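# Move the TB bottle from the fridge bin to the bench

## Task

Look at the lettering on the two bottles standing in the bin inside the refrigerator. If one reads TB, lift it out and set it upright on the bench, keep the other bottle upright in the refrigerator, and close the refrigerator door. If neither bottle reads TB, remove nothing, close the door, and press the CALL key on the operator panel until it latches down. Pressing CALL is permanent, so do it only when neither bottle is marked TB.

## Robot and tools

Robot: two arms, left_arm and right_arm. Each rides its own carriage on a single floor track that runs along y at x = 0. left_rail carries left_arm and is always the one further toward +y. right_rail carries right_arm. These names do not match the left and right sides of the camera images. Each arm's base sits at x = 0, y = its carriage's position_m, z = 0.04 m, facing +x. Each arm ends in a two-finger gripper whose fingers point along the gripper's +z axis and close along its y axis.

Scene frame, used in results: fixed to the table. The table top is z = 0, +z is up, +x is the direction the arms face, +y is toward their left, and y = 0 is the middle of the track. The table starts at x = 0.17 m. Reported hand positions and orientations can be off by a few centimetres.

execute_actions takes "actions", a list run in order, plus an optional "cameras" list of camera names (["all"] for every camera, [] for none; by default images come only when actions is empty). Each action may contain "rows", "steps", "until", and device keys "left_rail" / "right_rail".
- rows: up to 15 rows. Each row lasts one control step (1/30 s) and is a single list of 18 numbers in [-1, 1] covering both arms: left dx, dy, dz, rx, ry, rz, gripper position, force_limit, speed, then the same nine for the right arm. Send all 18 even if one arm is idle.
- dx..rz are offsets, not poses: each is measured from that arm's Hand target at the start of the action, in the Hand target's own axes. Every row is counted from that same starting point, not from the row before. 1.0 equals 0.6 m for dx, dy, dz and 180 degrees for rx, ry, rz, which form one rotation vector. Repeating an offset in a later action moves the hand further. Ramp offsets gradually (about 0.01 extra per row is 0.18 m/s) so held objects are not shaken loose. Commanded orientation is clipped to 32 degrees from the measured one each step.
- Gripper numbers are absolute settings. position: +1 fully open (140 mm), about -0.8 pads touching, -1 closes until something blocks it. force_limit: -1 gives about 14 N, 0 about 40 N, +1 about 58 N on small parts. speed: -1 about 30 mm/s, 0 about 140, +1 about 250; faster closing squeezes harder. To leave a gripper unchanged, resend its previous three values. Grip near the fingertips; parts deep toward the palm may be held loosely, and fingertips pushed into a surface fold.
- steps: 1 to 450 control steps, default 15, at least the number of rows. After the last row each arm keeps heading to its final target.
- until: ends the action early when all conditions hold, e.g. {"right_rail": {"position_status": ["!=", "moving"]}}; numbers need a comparison (=, !=, <, <=, >, >=). {"all": {"status": "ended"}} and {"any": {"status": "ended"}} are also allowed. It reads only the rails.
- Rails: position_m is an absolute y location in metres (left_rail -0.8 to 1.5, right_rail -1.5 to 0.8); speed_m_s 0.01 to 1; acceleration_factor 0.1 to 1 (acceleration 1.3 m/s2 times it); {"stop": true} brakes. Keep the carriages at least 0.78 m apart. After sending position_m, wait with an until on position_status before moving that arm to a scene point or finishing. A carriage carries its arm in its current pose and a row target drifts with it. Any out-of-range value or unknown name rejects the whole call.

zoom_image: "camera" (cam_high, cam_low, cam_bench_left, cam_bench_mid, cam_bench_right, cam_left_wrist, cam_right_wrist) and "region" [x0, y0, x1, y1] in pixels from the top-left, at most 504 by 504; only cameras in the latest images. Useful for reading bottle letters.

zero_wrist_force: "arm" (left_arm or right_arm) subtracts the current wrist reading from later ones; nothing moves.

finished_scene: optional "scene" = 1; ends the scene for good. The goal must hold without the robot.

Results: end_effector_position (m), end_effector_quat_wxyz, velocities (m/s, rad/s) in the scene frame; "Hand target", the pose the next offsets start from; "Tool commands"; object_status (0 moving, 1 blocked while opening, 2 blocked while closing = gripping, 3 reached target or pads met); position_measured in counts (3 open, about 75 = 100 mm, 139 = 60 mm, 200 = 20 mm, 230 pads met); Joint positions and velocities per arm (rail m, then six joints in rad); joint torques; Wrist force and Wrist torque in the gripper's axes plus the peak since last shown; rail position_m, position_status (moving, done, contact_stop, time_out, stopped, stopped_with_arm, stopped_for_other_arm, stopped_for_other_carriage) and position_answer (taken, not_taken). "pose unreachable" means that arm drops its target; the rest continues.

Avoid: anything falling from the table, including onto the track or the metal strip beside it; dropping or releasing moving parts; hard hits. About 150 N on an arm or contact torque near the limits (138 N m for the big joints, about 14.4 to 14.8 N m for the wrists) stops that arm for 10 s. Do not let the arms or grippers touch or squeeze each other. Long stretched reaches or heavy holds overheat motors (brakes at 85 °C). Occasional pushes may nudge loose objects, so check before finishing.

Each tool is called after "Emit:" as name(argument=value, ...), one argument or row to a line, values as JSON.

## Session

Emit:
execute_actions(
  actions=[],
)

Scene clock: 0.00 s.
left_arm: end_effector_position=(+0.3456, +1.3680, +0.5800) position_measured=3 object_status=3 end_effector_quat_wxyz=(+0.000, +0.000, +1.000, +0.000) | right_arm: end_effector_position=(+0.3456, -1.2547, +0.5800) position_measured=3 object_status=3 end_effector_quat_wxyz=(+0.000, +0.000, +1.000, +0.000)
Joint positions: left_arm=[1.341 -0.316 -1.725 0.971 -0.816 -1.571 -0.316] | right_arm=[-1.282 -0.316 -1.725 0.971 -0.816 -1.571 -0.316]
Joint velocities: within noise
Joint torques (N m): no reading
Wrist force (N): no reading
Wrist torque (N m): no reading
Wrist force, peak (N): no reading
Hand target: left_arm +0.3456, +1.3680, +0.5800; +0.000, +0.000, +1.000, +0.000 | right_arm +0.3456, -1.2547, +0.5800; +0.000, +0.000, +1.000, +0.000
Tool commands: left_gripper/position=+1.0 left_gripper/force_limit=+1.0 left_gripper/speed=+1.0 right_gripper/position=+1.0 right_gripper/force_limit=+1.0 right_gripper/speed=+1.0
left_rail: position_m=1.341 position_status=done
right_rail: position_m=-1.282 position_status=done

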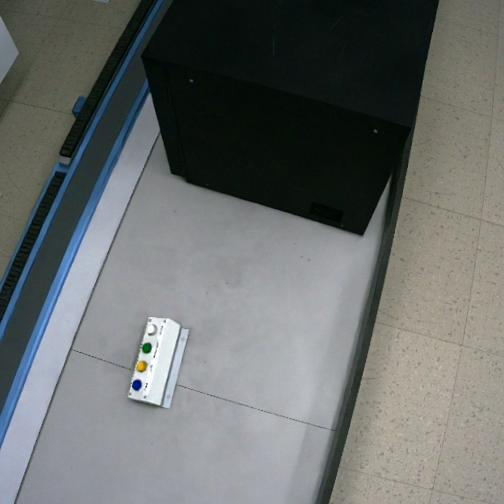

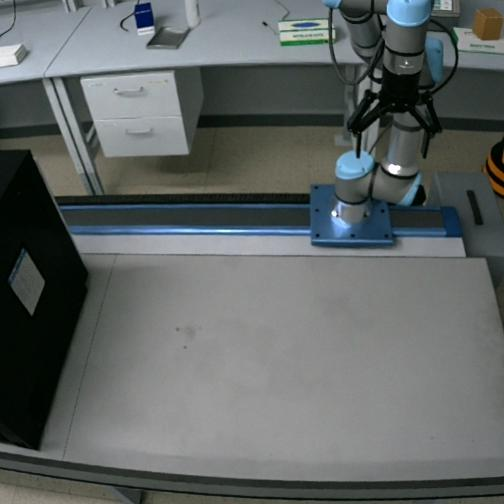

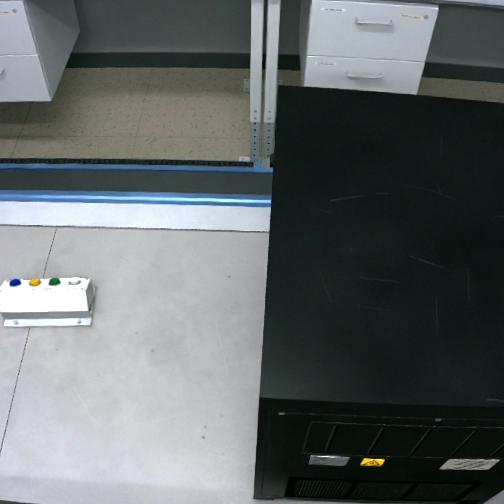

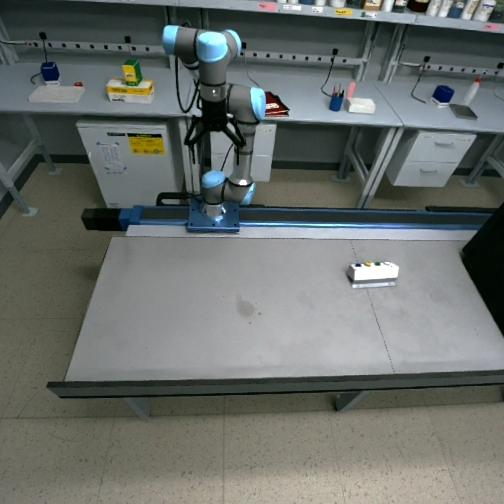

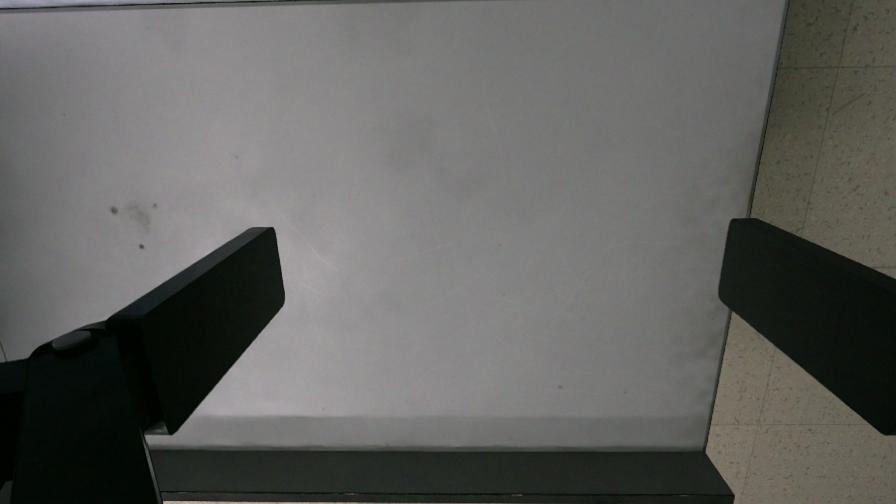

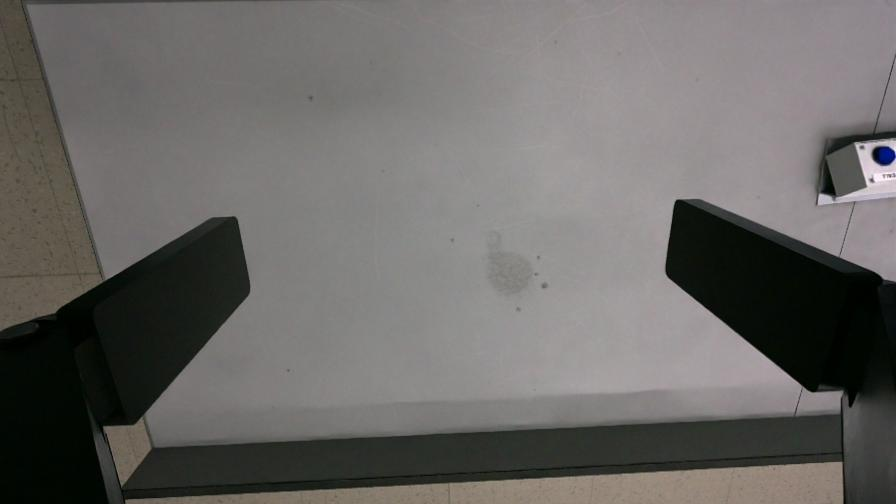

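Emit:
zoom_image(
  camera="cam_high",
  region=[130, 0, 440, 250],
)

Emit:
zoom_image(
  camera="cam_bench_mid",
  region=[240, 60, 504, 504],
)

Emit:
zoom_image(
  camera="cam_bench_left",
  region=[0, 140, 140, 460],
)

Emit:
zoom_image(
  camera="cam_bench_mid",
  region=[0, 260, 110, 340],
)

Emit:
zoom_image(
  camera="cam_high",
  region=[110, 300, 210, 420],
)

Scaled by 1.626 from the camera's 504x504 image, which has a finer 720x720 frame.

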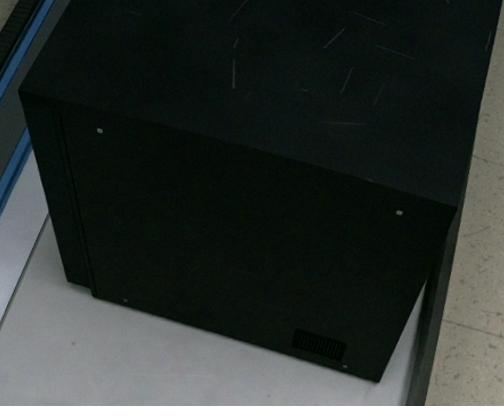

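Scaled by 1.135 from the camera's 504x504 image, which has a finer 720x720 frame.

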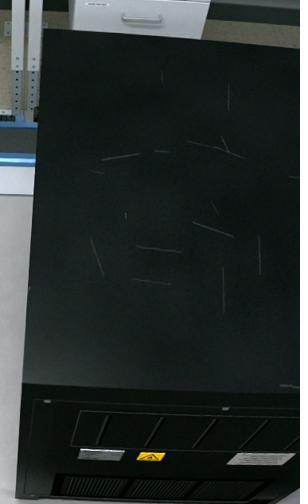

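Scaled by 1.575 from the camera's 504x504 image, which has a finer 720x720 frame.

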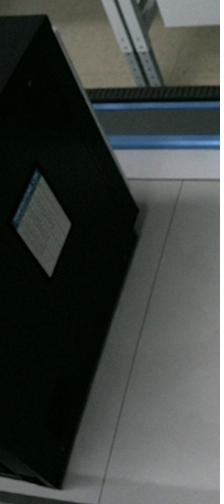

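Scaled by 4.582 from the camera's 504x504 image, which has a finer 720x720 frame.

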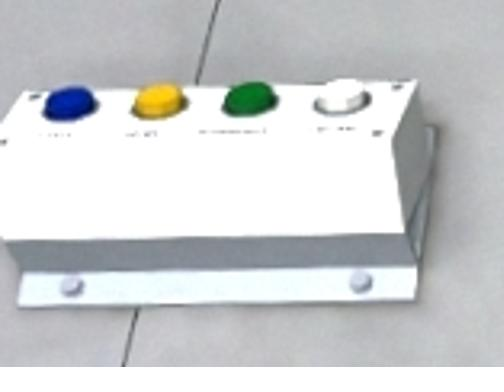

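Scaled by 4.200 from the camera's 504x504 image, which has a finer 720x720 frame.

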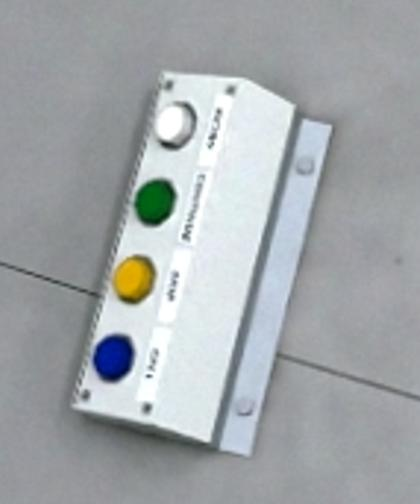

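Emit:
execute_actions(
  actions=[
    {"rows":[[0,0,0,0.083,0,0,1,1,1,0,0,0,0,0,0,1,1,1]],"steps":8},
    {"rows":[[0,0,0,0.14,0,0,1,1,1,0,0,0,0,0,0,1,1,1]],"steps":12},
    {"rows":[[0,0,0,0.14,0,0,1,1,1,0,0,0,0,0,0,1,1,1]],"steps":12},
    {"rows":[[0,0,0,0.137,0,0,1,1,1,0,0,0,0,0,0,1,1,1]],"steps":30},
  ],
  cameras=["cam_left_wrist","cam_bench_left"],
)

Scene clock: 29.50 s.
left_arm: end_effector_position=(+0.3551, +1.3761, +0.5790) position_measured=3 object_status=3 end_effector_quat_wxyz=(+0.021, -0.057, +0.788, -0.612) | right_arm: end_effector_position=(+0.3456, -1.2547, +0.5800) position_measured=3 object_status=3 end_effector_quat_wxyz=(+0.000, +0.000, +1.000, +0.000)
Joint positions: left_arm=[1.341 0.513 -1.534 1.242 -0.286 -2.668 1.007] | right_arm=[-1.282 -0.316 -1.725 0.971 -0.816 -1.571 -0.316]
Joint torques (N m): left_arm=[-11.84 -32.75 -15.91 -2.44 1.44 -2.64] | right_arm=[-1.48 -12.8 -19.81 -3.17 0.03 -0.14]
Wrist force (N): left_arm=[0.6 -1.8 1.1] | right_arm=[0.1 0.0 0.2]
Wrist torque (N m): left_arm=[-0.02 -0.30 -0.21] | right_arm=[0.00 -0.01 -0.01]
Wrist force, peak (N): left_arm=[7.1 -4.1 4.2] | right_arm=[0.2 0.2 0.4]
Hand target: left_arm +0.3551, +1.3761, +0.5790; +0.021, -0.058, +0.788, -0.612 (not the last commanded pose) | right_arm +0.3456, -1.2547, +0.5800; +0.000, +0.000, +1.000, +0.000
Off the commanded pose: left_arm 0.012 m, 16 deg | right_arm 0.000 m, 0 deg.
left_rail: position_m=1.341 position_status=done
right_rail: position_m=-1.282 position_status=done
led back after a hold (left arm): the arm was led back toward your command in small steps, so it may still be short of it.
pose unreachable (left arm): on one or more control steps of this call, first in action 3 (counted from 0), this arm could not follow its commanded pose, so it was not sent that pose on those steps. It may still have moved: this result reports where it is.
cause: moving toward the commanded pose would bring two parts of the arm too close to each other (its gripper and another part of the arm, with joints 5 (wrist 1) to 7 (wrist 3) between them, 17 mm apart when it was first held).
Images, in order (width x height): cam_bench_left 504x504, cam_left_wrist 896x504.

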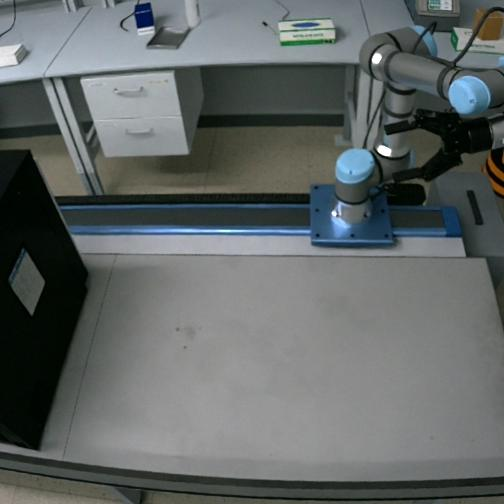

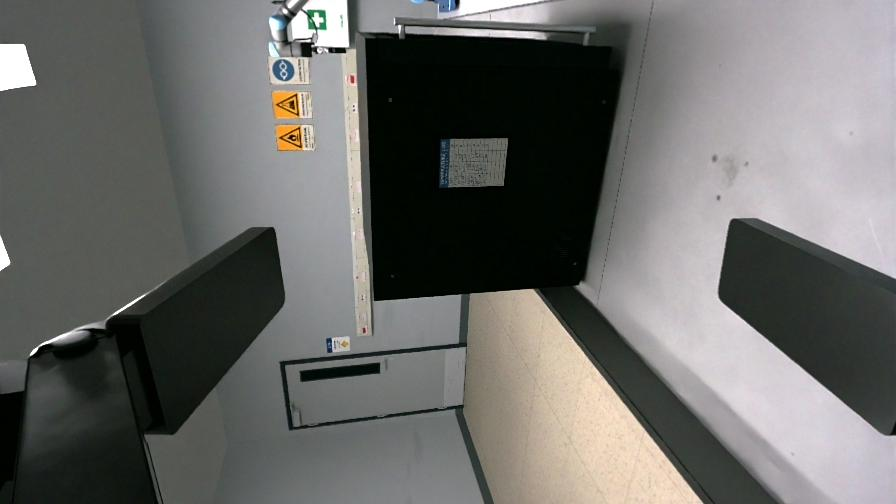

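Emit:
execute_actions(
  actions=[
    {"rows":[[0,0,0,-0.07,0.0025,0.0065,1,1,1,0,0,0,0,0,0,1,1,1]],"steps":8},
    {"rows":[[0,0,0,-0.14,0.005,0.013,1,1,1,0,0,0,0,0,0,1,1,1]],"steps":13},
    {"rows":[[0,0,0,-0.14,0.005,0.013,1,1,1,0,0,0,0,0,0,1,1,1]],"steps":13},
    {"rows":[[0,0,0,-0.07,0.0025,0.0065,1,1,1,0,0,0,0,0,0,1,1,1]],"steps":14},
    {"rows":[[0.0327,-0.242,0,0,0,0.1556,1,1,1,0,0,0,0,0,0,1,1,1]],"steps":14},
    {"rows":[[0.0175,-0.2435,0,0,0,0.1556,1,1,1,0,0,0,0,0,0,1,1,1]],"steps":14},
    {"rows":[[0.0022,-0.244,0,0,0,0.1556,1,1,1,0,0,0,0,0,0,1,1,1]],"steps":14},
    {"rows":[[-0.0132,-0.2438,0,0,0,0.1556,1,1,1,0,0,0,0,0,0,1,1,1]],"steps":14},
    {"rows":[[-0.0285,-0.2425,0,0,0,0.1556,1,1,1,0,0,0,0,0,0,1,1,1]],"steps":20},
  ],
  cameras=["cam_left_wrist","cam_bench_left"],
)

Scene clock: 81.50 s.
left_arm: end_effector_position=(-0.1504, +1.0417, +0.5799) position_measured=3 object_status=3 end_effector_quat_wxyz=(-0.001, +0.940, +0.342, -0.001) | right_arm: end_effector_position=(+0.3456, -1.2547, +0.5800) position_measured=3 object_status=3 end_effector_quat_wxyz=(+0.000, +0.000, +1.000, +0.000)
Joint positions: left_arm=[1.341 -2.444 -1.753 0.992 -0.812 -1.573 0] | right_arm=[-1.282 -0.316 -1.725 0.971 -0.816 -1.571 -0.316]
Joint torques (N m): left_arm=[-11.97 -3.33 -31.01 -0.73 2.23 -2.71] | right_arm=[-2.39 -11.64 -19.67 -3.26 0.01 -0.21]
Wrist force (N): left_arm=[0.0 0.2 -0.1] | right_arm=[0.3 -0.1 0.1]
Wrist torque (N m): left_arm=[0.04 -0.04 0.02] | right_arm=[-0.02 -0.07 0.00]
Wrist force, peak (N): left_arm=[1.7 11.5 -0.5] | right_arm=[0.1 0.4 0.4]
Hand target: left_arm -0.1505, +1.0416, +0.5799; -0.001, +0.940, +0.342, -0.001 | right_arm +0.3456, -1.2547, +0.5800; +0.000, +0.000, +1.000, +0.000
Off the commanded pose: left_arm 0.000 m, 0 deg | right_arm 0.000 m, 0 deg.
left_rail: position_m=1.341 position_status=done
right_rail: position_m=-1.282 position_status=done
Images, in order (width x height): cam_bench_left 504x504, cam_left_wrist 896x504.

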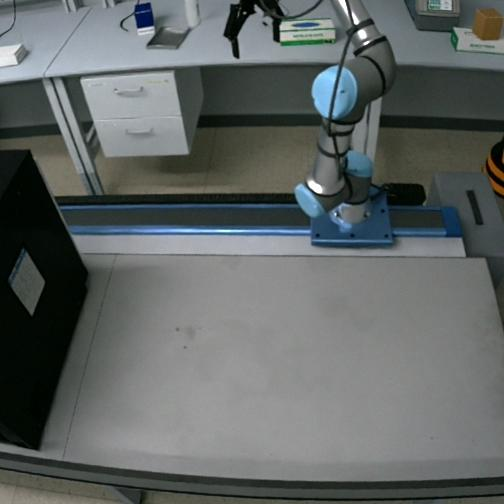

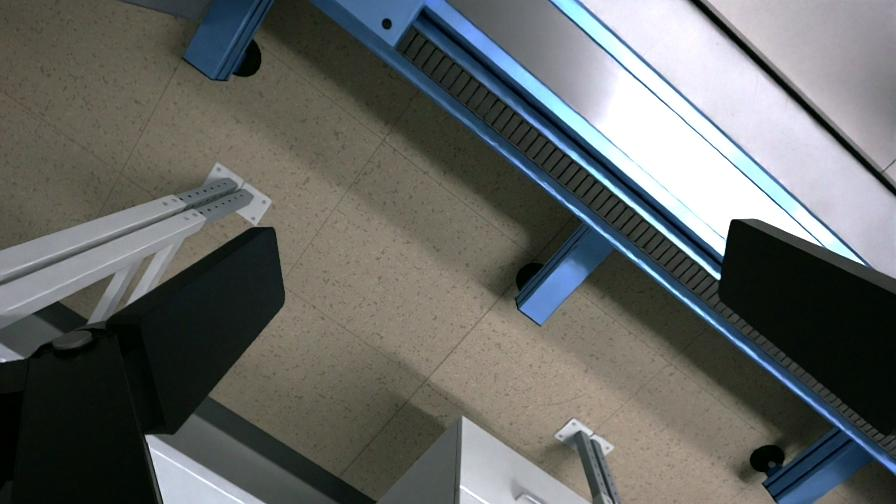

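Emit:
execute_actions(
  actions=[
    {"rows":[[0,0,0,-0.0218,0.0597,0.0218,1,1,1,0,0,0,0,0,0,1,1,1]],"steps":8},
    {"rows":[[0,0,0,-0.0435,0.1194,0.0435,1,1,1,0,0,0,0,0,0,1,1,1]],"steps":13},
    {"rows":[[0,0,0,-0.0435,0.1194,0.0435,1,1,1,0,0,0,0,0,0,1,1,1]],"steps":13},
    {"rows":[[0,0,0,-0.0435,0.1194,0.0435,1,1,1,0,0,0,0,0,0,1,1,1]],"steps":13},
    {"rows":[[0,0,0,-0.0218,0.0597,0.0218,1,1,1,0,0,0,0,0,0,1,1,1]],"steps":20},
  ],
  cameras=["cam_left_wrist","cam_bench_left"],
)

Scene clock: 86.60 s.
left_arm: end_effector_position=(-0.1531, +1.0401, +0.5825) position_measured=3 object_status=3 end_effector_quat_wxyz=(+0.004, +0.834, +0.101, +0.542) | right_arm: end_effector_position=(+0.3456, -1.2547, +0.5800) position_measured=3 object_status=3 end_effector_quat_wxyz=(+0.000, +0.000, +1.000, +0.000)
Joint positions: left_arm=[1.341 -2.735 -1.206 0.666 0.097 -1.303 -0.004] | right_arm=[-1.282 -0.316 -1.725 0.971 -0.816 -1.571 -0.316]
Joint torques (N m): left_arm=[-11.17 -26.7 -4.59 2.61 2.67 -2.6] | right_arm=[-3.04 -12.91 -20.19 -3.38 -0.14 -0.1]
Wrist force (N): left_arm=[-0.2 -1.0 2.7] | right_arm=[0.1 0.2 0.0]
Wrist torque (N m): left_arm=[-0.09 0.22 -0.04] | right_arm=[0.04 -0.01 -0.01]
Wrist force, peak (N): left_arm=[-9.5 -0.6 -3.5] | right_arm=[0.2 0.3 0.3]
Hand target: left_arm -0.1530, +1.0401, +0.5824; +0.005, +0.834, +0.101, +0.542 | right_arm +0.3456, -1.2547, +0.5800; +0.000, +0.000, +1.000, +0.000
Off the commanded pose: left_arm 0.000 m, 0 deg | right_arm 0.000 m, 0 deg.
left_rail: position_m=1.341 position_status=done
right_rail: position_m=-1.282 position_status=done
led back after a hold (left arm): the arm was led back toward your command in small steps, so it may still be short of it.
pose unreachable (left arm): on one or more control steps of this call, first in action 3 (counted from 0), this arm could not follow its commanded pose, so it was not sent that pose on those steps. It may still have moved: this result reports where it is.
cause: moving toward the commanded pose would bring two parts of the arm too close to each other (its gripper and another part of the arm, with joints 4 (elbow) to 7 (wrist 3) between them, 45 mm apart when it was first held).
Images, in order (width x height): cam_bench_left 504x504, cam_left_wrist 896x504.

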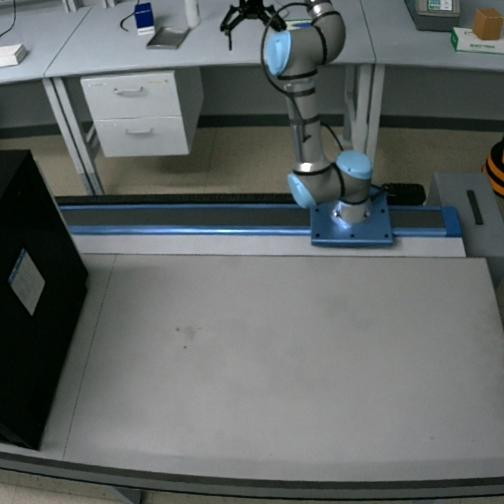

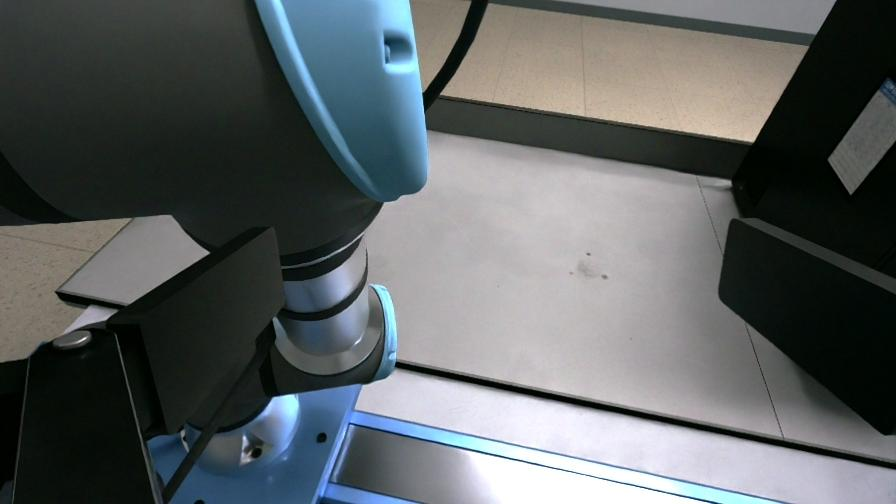

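Emit:
execute_actions(
  actions=[
    {"rows":[[-0.06,0.096,0.07,0,0,0,1,1,1,0,0,0,0,0,0,1,1,1]],"steps":8},
    {"rows":[[-0.121,0.192,0.14,0,0,0,1,1,1,0,0,0,0,0,0,1,1,1]],"steps":15},
    {"left_rail":{"position_m":1.05,"speed_m_s":0.5},"rows":[[0,0,0,-0.022,0.067,0.024,1,1,1,0,0,0,0,0,0,1,1,1]],"steps":10},
    {"rows":[[0,0,0,-0.022,0.067,0.024,1,1,1,0,0,0,0,0,0,1,1,1]],"steps":90,"until":{"left_rail":{"position_status":["!=","moving"]}}},
  ],
  cameras=["cam_left_wrist","cam_bench_left"],
)

Scene clock: 94.43 s.
left_arm: end_effector_position=(-0.0534, +0.5741, +0.4525) position_measured=3 object_status=3 end_effector_quat_wxyz=(+0.000, +0.706, -0.001, +0.709) | right_arm: end_effector_position=(+0.3456, -1.2547, +0.5800) position_measured=3 object_status=3 end_effector_quat_wxyz=(+0.000, +0.000, +1.000, +0.000)
Joint positions: left_arm=[1.05 -2.449 -1.098 1.174 -0.071 -0.877 -0.003] | right_arm=[-1.282 -0.316 -1.725 0.971 -0.816 -1.571 -0.316]
Joint torques (N m): left_arm=[-11.67 -33.5 -6.18 3.98 2.48 -2.74] | right_arm=[-3.11 -13.64 -20.04 -3.77 -0.13 -0.16]
Wrist force (N): left_arm=[-0.5 -1.1 3.9] | right_arm=[0.1 0.1 0.1]
Wrist torque (N m): left_arm=[-0.03 0.26 -0.06] | right_arm=[0.02 -0.01 -0.01]
Wrist force, peak (N): left_arm=[7.6 -10.7 2.1] | right_arm=[0.1 0.0 0.4]
Hand target: left_arm -0.0534, +0.5741, +0.4525; +0.000, +0.706, -0.001, +0.709 | right_arm +0.3456, -1.2547, +0.5800; +0.000, +0.000, +1.000, +0.000
Off the commanded pose: left_arm 0.000 m, 0 deg | right_arm 0.000 m, 0 deg.
left_rail: position_m=1.050 speed_m_s=0.50 position_status=done
right_rail: position_m=-1.282 position_status=done
Images, in order (width x height): cam_bench_left 504x504, cam_left_wrist 896x504.

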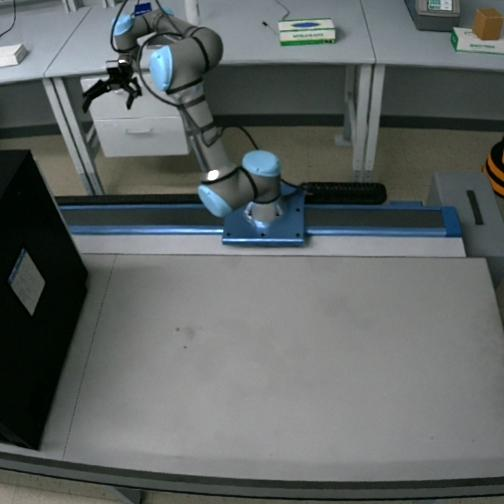

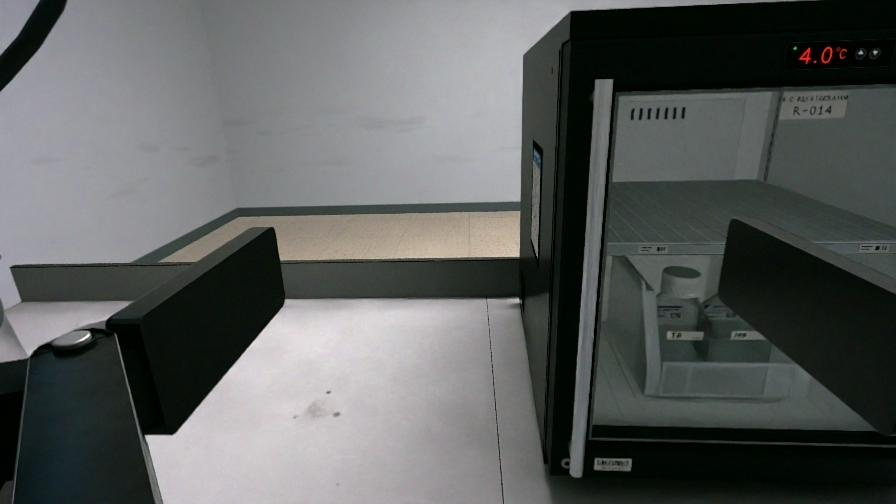

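Emit:
zoom_image(
  camera="cam_left_wrist",
  region=[520, 200, 800, 480],
)

Emit:
zoom_image(
  camera="cam_left_wrist",
  region=[620, 240, 780, 410],
)

Scaled by 1.800 from the camera's 896x504 image, which has a finer 1280x720 frame.

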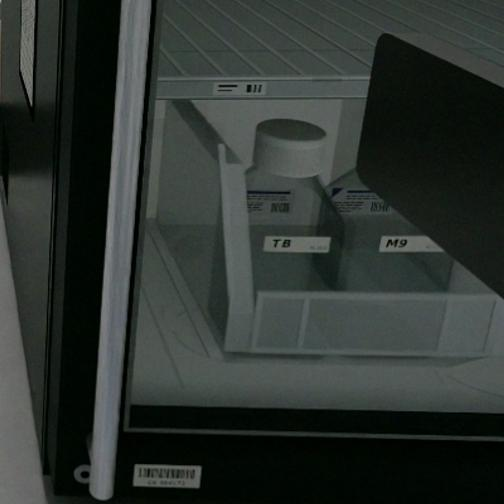

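Scaled by 2.965 from the camera's 896x504 image, which has a finer 1280x720 frame.

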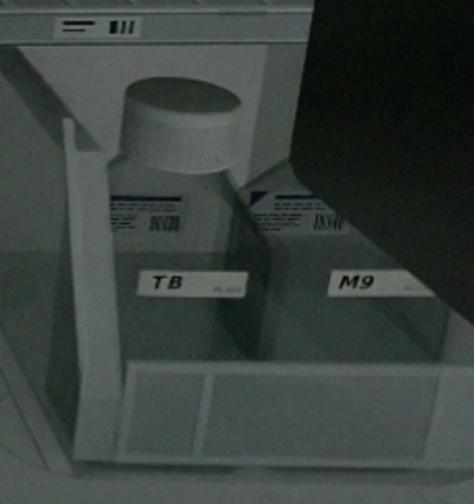

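Emit:
execute_actions(
  actions=[
    {"left_rail":{"position_m":0.85},"steps":60,"until":{"left_rail":{"position_status":["!=","moving"]}}},
  ],
  cameras=["cam_left_wrist","cam_bench_mid"],
)

Scene clock: 103.53 s.
left_arm: end_effector_position=(-0.0534, +0.3741, +0.4525) position_measured=3 object_status=3 end_effector_quat_wxyz=(+0.000, +0.706, -0.001, +0.709) | right_arm: end_effector_position=(+0.3456, -1.2547, +0.5800) position_measured=3 object_status=3 end_effector_quat_wxyz=(+0.000, +0.000, +1.000, +0.000)
Joint positions: left_arm=[0.85 -2.449 -1.098 1.174 -0.071 -0.877 -0.003] | right_arm=[-1.282 -0.316 -1.725 0.971 -0.816 -1.571 -0.316]
Joint torques (N m): left_arm=[-0.56 -45.12 -11.02 1.02 0.51 -2.67] | right_arm=[-3.98 -12.77 -19.87 -3.82 -0.13 -0.16]
Wrist force (N): left_arm=[-0.6 -1.0 3.4] | right_arm=[0.2 -0.1 0.1]
Wrist torque (N m): left_arm=[0.01 0.28 -0.06] | right_arm=[-0.02 -0.03 -0.01]
Wrist force, peak (N): left_arm=[-0.5 -3.3 3.9] | right_arm=[0.1 0.0 0.4]
Hand target: left_arm -0.0534, +0.3741, +0.4525; +0.000, +0.706, -0.001, +0.709 | right_arm +0.3456, -1.2547, +0.5800; +0.000, +0.000, +1.000, +0.000
Tool commands: left_gripper/position=+1.0 left_gripper/force_limit=+1.0 left_gripper/speed=+1.0 right_gripper/position=+1.0 right_gripper/force_limit=+1.0 right_gripper/speed=+1.0
Off the commanded pose: left_arm 0.000 m, 0 deg | right_arm 0.000 m, 0 deg.
left_rail: position_m=0.850 speed_m_s=0.50 position_status=done
right_rail: position_m=-1.282 position_status=done
Images, in order (width x height): cam_bench_mid 504x504, cam_left_wrist 896x504.

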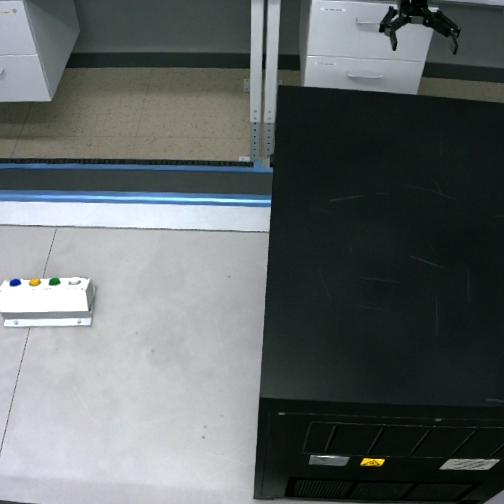

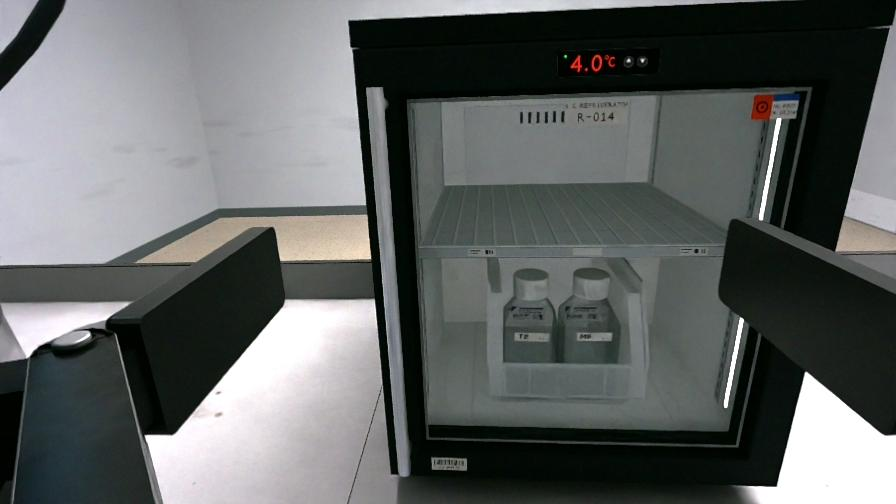

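Emit:
zoom_image(
  camera="cam_left_wrist",
  region=[470, 250, 670, 410],
)

Emit:
zoom_image(
  camera="cam_left_wrist",
  region=[340, 60, 520, 490],
)

Scaled by 2.520 from the camera's 896x504 image, which has a finer 1280x720 frame.

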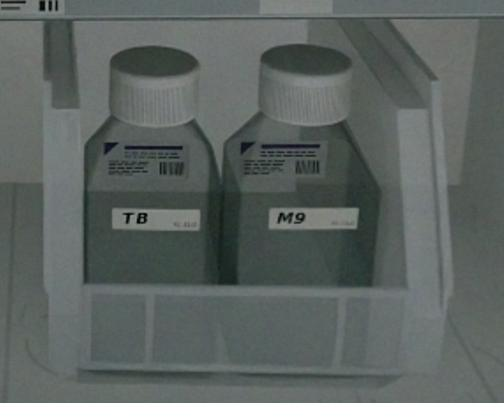

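Scaled by 1.172 from the camera's 896x504 image, which has a finer 1280x720 frame.

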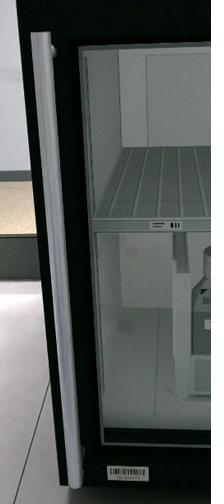

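Emit:
execute_actions(
  actions=[
    {"rows":[[0,-0.01,0.02,0,0,0,1,1,1,0,0,0,0,0,0,1,1,1],[0,-0.02,0.04,0,0,0,1,1,1,0,0,0,0,0,0,1,1,1],[0,-0.03,0.06,0,0,0,1,1,1,0,0,0,0,0,0,1,1,1],[0,-0.04,0.08,0,0,0,1,1,1,0,0,0,0,0,0,1,1,1],[0,-0.05,0.1,0,0,0,1,1,1,0,0,0,0,0,0,1,1,1],[0,-0.06,0.12,0,0,0,1,1,1,0,0,0,0,0,0,1,1,1],[0,-0.07,0.14,0,0,0,1,1,1,0,0,0,0,0,0,1,1,1],[0,-0.08,0.16,0,0,0,1,1,1,0,0,0,0,0,0,1,1,1],[0,-0.09,0.18,0,0,0,1,1,1,0,0,0,0,0,0,1,1,1],[0,-0.1,0.2,0,0,0,1,1,1,0,0,0,0,0,0,1,1,1]],"steps":30},
  ],
  cameras=["cam_left_wrist","cam_bench_mid"],
)

Scene clock: 133.23 s.
left_arm: end_effector_position=(+0.0667, +0.4339, +0.4530) position_measured=3 object_status=3 end_effector_quat_wxyz=(+0.000, +0.706, -0.001, +0.709) end_effector_velocity=(+0.000, +0.001, +0.000) end_effector_angular_velocity=(+0.000, +0.000, +0.000) | right_arm: end_effector_position=(+0.3456, -1.2547, +0.5800) position_measured=3 object_status=3 end_effector_quat_wxyz=(+0.000, +0.000, +1.000, +0.000)
Joint positions: left_arm=[0.85 -2.382 -1.386 1.563 -0.171 -0.81 -0.003] | right_arm=[-1.282 -0.316 -1.725 0.971 -0.816 -1.571 -0.316]
Joint velocities: left_arm=[0.001 0 -0.001 0.001 0 0.001 0] | right_arm=[within noise]
Joint torques (N m): left_arm=[14.85 -38.59 -7.07 -0.02 2.31 2.6] | right_arm=[-4.05 -12.72 -19.39 -3.87 -0.23 -0.28]
Wrist force (N): left_arm=[0.0 -0.9 3.2] | right_arm=[0.2 0.1 0.2]
Wrist torque (N m): left_arm=[0.00 0.19 -0.03] | right_arm=[0.03 -0.03 -0.01]
Wrist force, peak (N): left_arm=[-0.3 -2.5 5.7] | right_arm=[0.2 0.2 0.4]
Hand target: left_arm +0.0667, +0.4339, +0.4530; +0.000, +0.706, -0.001, +0.709 | right_arm +0.3456, -1.2547, +0.5800; +0.000, +0.000, +1.000, +0.000
Off the commanded pose: left_arm 0.000 m, 0 deg | right_arm 0.000 m, 0 deg.
left_rail: position_m=0.850 speed_m_s=0.50 position_status=done
right_rail: position_m=-1.282 position_status=done
Images, in order (width x height): cam_bench_mid 504x504, cam_left_wrist 896x504.

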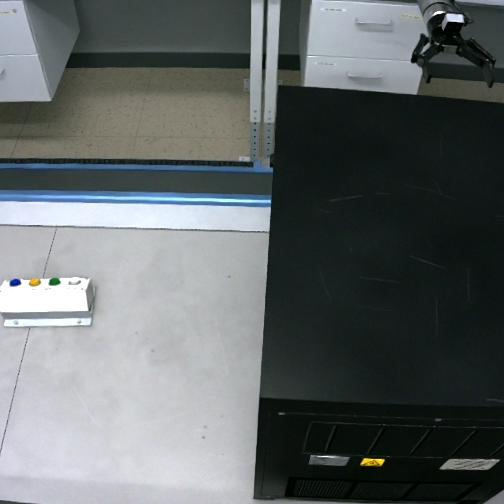

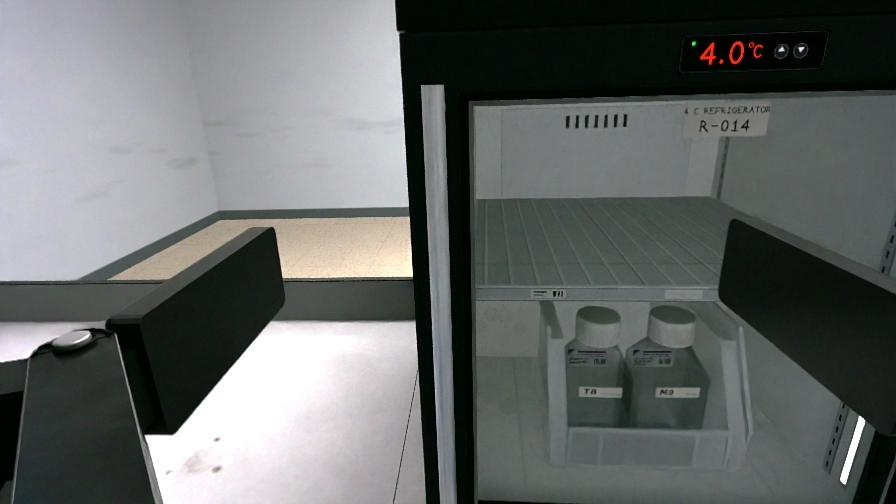

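Emit:
zoom_image(
  camera="cam_left_wrist",
  region=[390, 60, 570, 250],
)

Emit:
execute_actions(
  actions=[],
  cameras=["cam_high", "cam_bench_left"],
)

Emit:
zoom_image(
  camera="cam_high",
  region=[0, 0, 250, 250],
)

Emit:
zoom_image(
  camera="cam_bench_left",
  region=[0, 100, 250, 350],
)

Scaled by 2.653 from the camera's 896x504 image, which has a finer 1280x720 frame.

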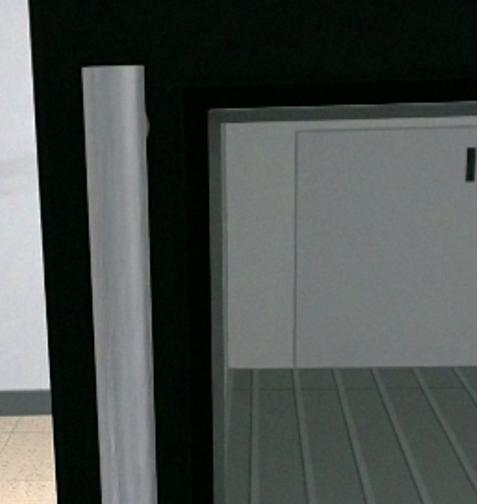

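Scene clock: 143.37 s.
left_arm: end_effector_position=(+0.0667, +0.4339, +0.4530) position_measured=3 object_status=3 end_effector_quat_wxyz=(+0.000, +0.706, -0.001, +0.709) | right_arm: end_effector_position=(+0.3456, -1.2547, +0.5800) position_measured=3 object_status=3 end_effector_quat_wxyz=(+0.000, +0.000, +1.000, +0.000)
Joint positions: left_arm=[0.85 -2.382 -1.386 1.563 -0.171 -0.81 -0.003] | right_arm=[-1.282 -0.316 -1.725 0.971 -0.816 -1.571 -0.316]
Joint velocities: within noise
Joint torques (N m): left_arm=[14.55 -37.8 -7.8 0.12 2.04 2.52] | right_arm=[-5.44 -12.52 -19.59 -4.01 -0.24 -0.09]
Wrist force (N): left_arm=[0.0 -1.2 3.4] | right_arm=[0.0 0.1 0.1]
Wrist torque (N m): left_arm=[-0.04 0.17 -0.04] | right_arm=[0.02 0.00 -0.01]
Wrist force, peak (N): left_arm=[0.1 -1.3 3.8] | right_arm=[0.1 -0.1 0.5]
Hand target: left_arm +0.0667, +0.4339, +0.4530; +0.000, +0.706, -0.001, +0.709 | right_arm +0.3456, -1.2547, +0.5800; +0.000, +0.000, +1.000, +0.000
Tool commands: left_gripper/position=+1.0 left_gripper/force_limit=+1.0 left_gripper/speed=+1.0 right_gripper/position=+1.0 right_gripper/force_limit=+1.0 right_gripper/speed=+1.0
Off the commanded pose: left_arm 0.000 m, 0 deg | right_arm 0.000 m, 0 deg.
left_rail: position_m=0.850 speed_m_s=0.50 position_status=done
right_rail: position_m=-1.282 position_status=done
Images, in order (width x height): cam_high 504x504, cam_bench_left 504x504.

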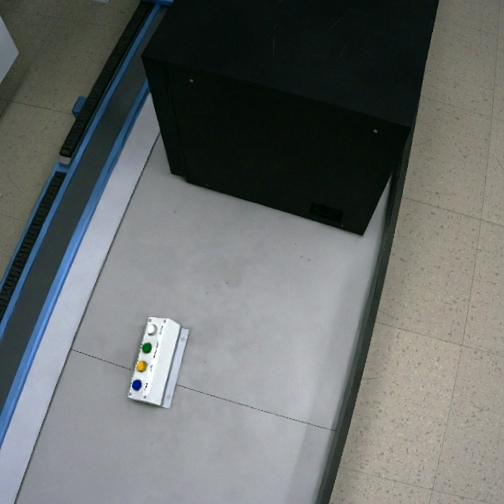

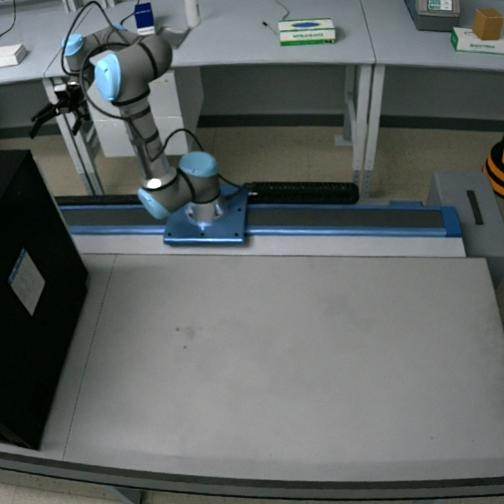

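Scaled by 2.016 from the camera's 504x504 image, which has a finer 720x720 frame.

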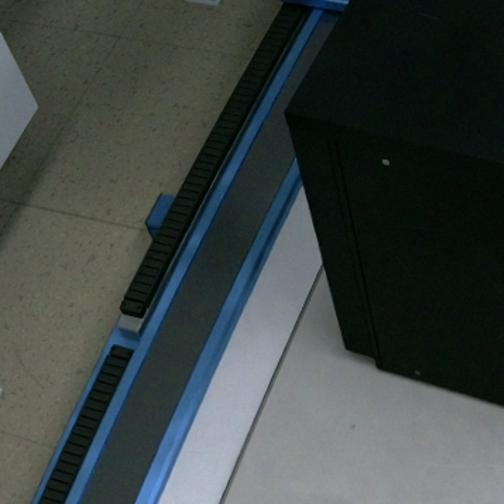

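Scaled by 2.016 from the camera's 504x504 image, which has a finer 720x720 frame.

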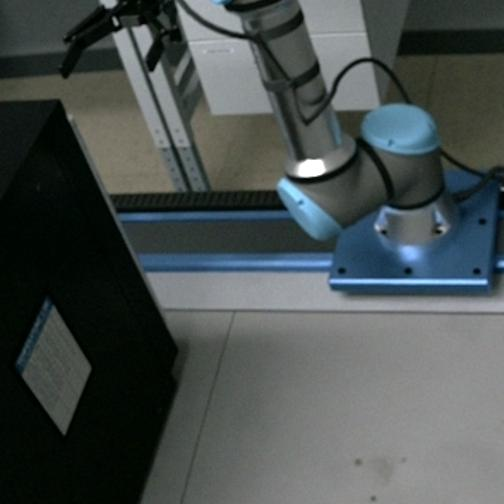

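Emit:
execute_actions(
  actions=[
    {"rows":[[-0.02,0,0.01,0,0,0,1,1,1,0,0,0,0,0,0,1,1,1],[-0.04,0,0.03,0,0,0,1,1,1,0,0,0,0,0,0,1,1,1],[-0.06,0,0.05,0,0,0,1,1,1,0,0,0,0,0,0,1,1,1],[-0.08,0,0.06,0,0,0,1,1,1,0,0,0,0,0,0,1,1,1],[-0.1,0,0.08,0,0,0,1,1,1,0,0,0,0,0,0,1,1,1],[-0.12,0,0.1,0,0,0,1,1,1,0,0,0,0,0,0,1,1,1],[-0.14,0,0.11,0,0,0,1,1,1,0,0,0,0,0,0,1,1,1],[-0.155,-0.003,0.12,0,0,0,1,1,1,0,0,0,0,0,0,1,1,1]],"steps":30},
  ],
  cameras=["cam_left_wrist"],
)

Scene clock: 156.17 s.
left_arm: end_effector_position=(+0.1391, +0.4357, +0.3604) position_measured=3 object_status=3 end_effector_quat_wxyz=(+0.000, +0.706, -0.001, +0.709) | right_arm: end_effector_position=(+0.3456, -1.2547, +0.5800) position_measured=3 object_status=3 end_effector_quat_wxyz=(+0.000, +0.000, +1.000, +0.000)
Joint positions: left_arm=[0.85 -2.267 -1.401 1.829 -0.421 -0.695 -0.004] | right_arm=[-1.282 -0.316 -1.725 0.971 -0.816 -1.571 -0.316]
Joint torques (N m): left_arm=[14.76 -19.56 -4.79 -0.18 2.14 2.65] | right_arm=[-4.86 -13.55 -18.81 -3.98 -0.25 -0.24]
Wrist force (N): left_arm=[0.2 -0.8 3.7] | right_arm=[0.1 0.0 0.1]
Wrist torque (N m): left_arm=[0.03 0.14 -0.05] | right_arm=[-0.01 -0.03 0.00]
Wrist force, peak (N): left_arm=[-1.8 -1.4 5.0] | right_arm=[0.3 0.1 0.3]
Hand target: left_arm +0.1391, +0.4357, +0.3603; +0.000, +0.706, -0.001, +0.709 | right_arm +0.3456, -1.2547, +0.5800; +0.000, +0.000, +1.000, +0.000
Off the commanded pose: left_arm 0.000 m, 0 deg | right_arm 0.000 m, 0 deg.
left_rail: position_m=0.850 speed_m_s=0.50 position_status=done
right_rail: position_m=-1.282 position_status=done
Images, in order (width x height): cam_left_wrist 896x504.

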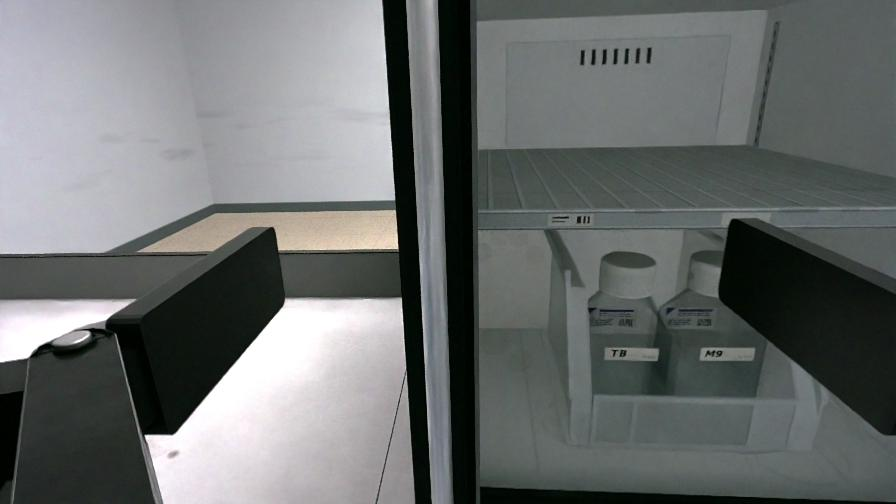

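Emit:
zoom_image(
  camera="cam_left_wrist",
  region=[370, 160, 500, 340],
)

Emit:
zoom_image(
  camera="cam_left_wrist",
  region=[540, 190, 790, 460],
)

Scaled by 2.800 from the camera's 896x504 image, which has a finer 1280x720 frame.

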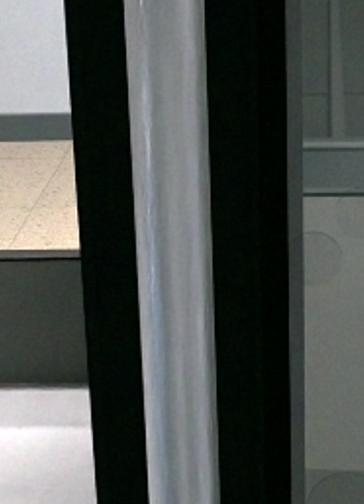

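Scaled by 1.867 from the camera's 896x504 image, which has a finer 1280x720 frame.

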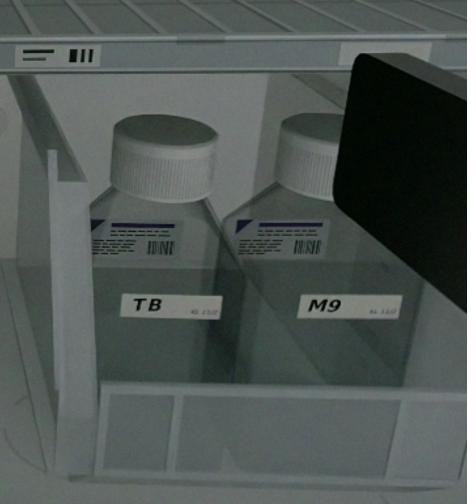

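Emit:
execute_actions(
  actions=[
    {"rows":[[0,-0.01,0,0,0,0,1,1,1,0,0,0,0,0,0,1,1,1],[0,-0.025,0.01,0,0,0,1,1,1,0,0,0,0,0,0,1,1,1],[0,-0.04,0.02,0,0,0,1,1,1,0,0,0,0,0,0,1,1,1],[0,-0.055,0.035,0,0,0,1,1,1,0,0,0,0,0,0,1,1,1],[0,-0.07,0.05,0,0,0,1,1,1,0,0,0,0,0,0,1,1,1],[0,-0.075,0.07,0,0,0,1,1,1,0,0,0,0,0,0,1,1,1],[0,-0.075,0.09,0,0,0,1,1,1,0,0,0,0,0,0,1,1,1],[0,-0.075,0.1,0,0,0,1,1,1,0,0,0,0,0,0,1,1,1]],"steps":30},
  ],
  cameras=["cam_left_wrist"],
)

Scene clock: 175.60 s.
left_arm: end_effector_position=(+0.1991, +0.4807, +0.3606) position_measured=3 object_status=3 end_effector_quat_wxyz=(+0.000, +0.706, -0.001, +0.709) | right_arm: end_effector_position=(+0.3456, -1.2547, +0.5800) position_measured=3 object_status=3 end_effector_quat_wxyz=(+0.000, +0.000, +1.000, +0.000)
Joint positions: left_arm=[0.85 -2.218 -1.551 1.995 -0.437 -0.646 -0.005] | right_arm=[-1.282 -0.316 -1.725 0.971 -0.816 -1.571 -0.316]
Joint torques (N m): left_arm=[14.78 -28.02 -5.68 3.42 2.26 2.5] | right_arm=[-6.35 -14.73 -19.57 -4.37 -0.28 -0.04]
Wrist force (N): left_arm=[0.0 -1.0 3.4] | right_arm=[0.0 0.0 0.0]
Wrist torque (N m): left_arm=[-0.02 0.16 -0.09] | right_arm=[-0.01 0.00 -0.01]
Wrist force, peak (N): left_arm=[0.4 -1.9 5.1] | right_arm=[-0.2 0.0 0.4]
Hand target: left_arm +0.1992, +0.4807, +0.3606; +0.000, +0.706, -0.001, +0.709 | right_arm +0.3456, -1.2547, +0.5800; +0.000, +0.000, +1.000, +0.000
Off the commanded pose: left_arm 0.000 m, 0 deg | right_arm 0.000 m, 0 deg.
left_rail: position_m=0.850 speed_m_s=0.50 position_status=done
right_rail: position_m=-1.282 position_status=done
Images, in order (width x height): cam_left_wrist 896x504.

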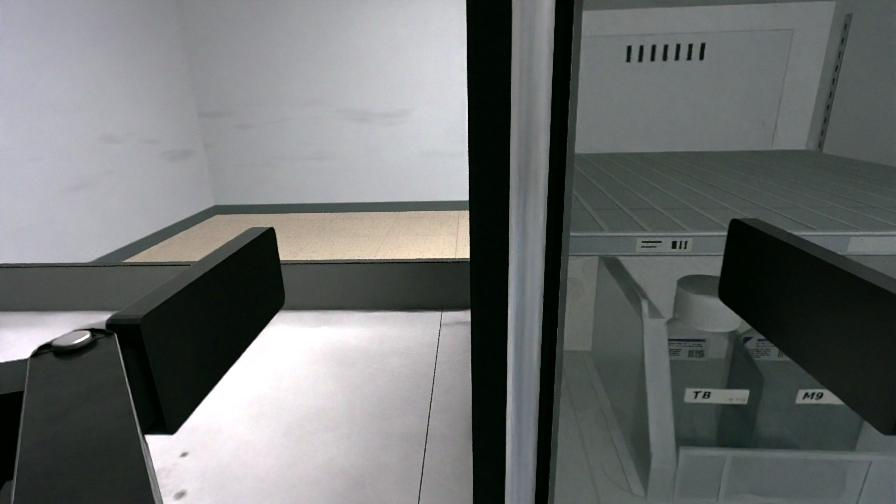

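Emit:
zoom_image(
  camera="cam_left_wrist",
  region=[440, 160, 620, 340],
)

Scaled by 2.800 from the camera's 896x504 image, which has a finer 1280x720 frame.

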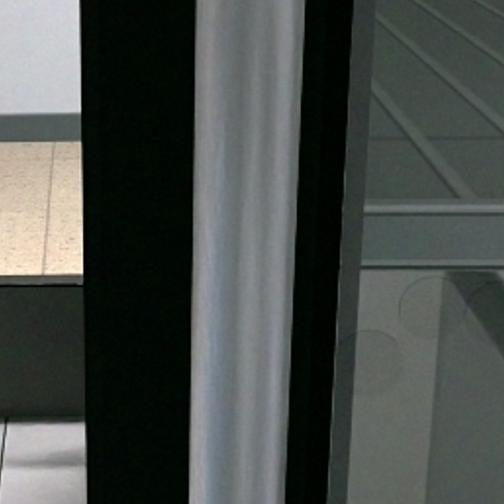

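Emit:
execute_actions(
  actions=[
    {"rows":[[0,0.007,0.013,0,0,0,1,1,1,0,0,0,0,0,0,1,1,1],[0,0.0145,0.026,0,0,0,1,1,1,0,0,0,0,0,0,1,1,1]],"steps":20},
    {"rows":[[0,0,0,0,0,0,-1,0,-0.9,0,0,0,0,0,0,1,1,1]],"steps":150},
  ],
  cameras=["cam_left_wrist"],
)

Scene clock: 189.90 s.
left_arm: end_effector_position=(+0.2147, +0.4719, +0.3607) position_measured=232 object_status=3 end_effector_quat_wxyz=(+0.000, +0.706, -0.001, +0.709) | right_arm: end_effector_position=(+0.3456, -1.2547, +0.5800) position_measured=3 object_status=3 end_effector_quat_wxyz=(+0.000, +0.000, +1.000, +0.000)
Joint positions: left_arm=[0.85 -2.17 -1.541 1.984 -0.436 -0.598 -0.005] | right_arm=[-1.282 -0.316 -1.725 0.971 -0.816 -1.571 -0.316]
Joint torques (N m): left_arm=[15.01 -26.07 -3.48 3.4 -1.68 -2.26] | right_arm=[-6.93 -14.54 -20.75 -4.69 -0.45 -0.18]
Wrist force (N): left_arm=[1.5 -1.9 -30.6] | right_arm=[-0.1 0.1 0.3]
Wrist torque (N m): left_arm=[0.00 0.05 -0.09] | right_arm=[0.01 0.02 0.00]
Wrist force, peak (N): left_arm=[1.6 -1.9 -31.1] | right_arm=[0.2 0.0 0.5]
Hand target: left_arm +0.2147, +0.4719, +0.3607; +0.000, +0.706, -0.001, +0.709 | right_arm +0.3456, -1.2547, +0.5800; +0.000, +0.000, +1.000, +0.000
Off the commanded pose: left_arm 0.000 m, 0 deg | right_arm 0.000 m, 0 deg.
left_rail: position_m=0.850 speed_m_s=0.50 position_status=done
right_rail: position_m=-1.282 position_status=done
Images, in order (width x height): cam_left_wrist 896x504.

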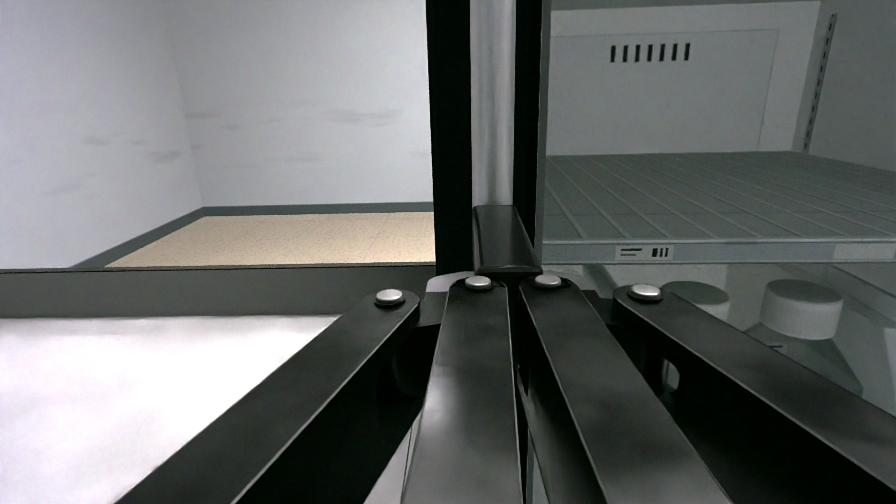

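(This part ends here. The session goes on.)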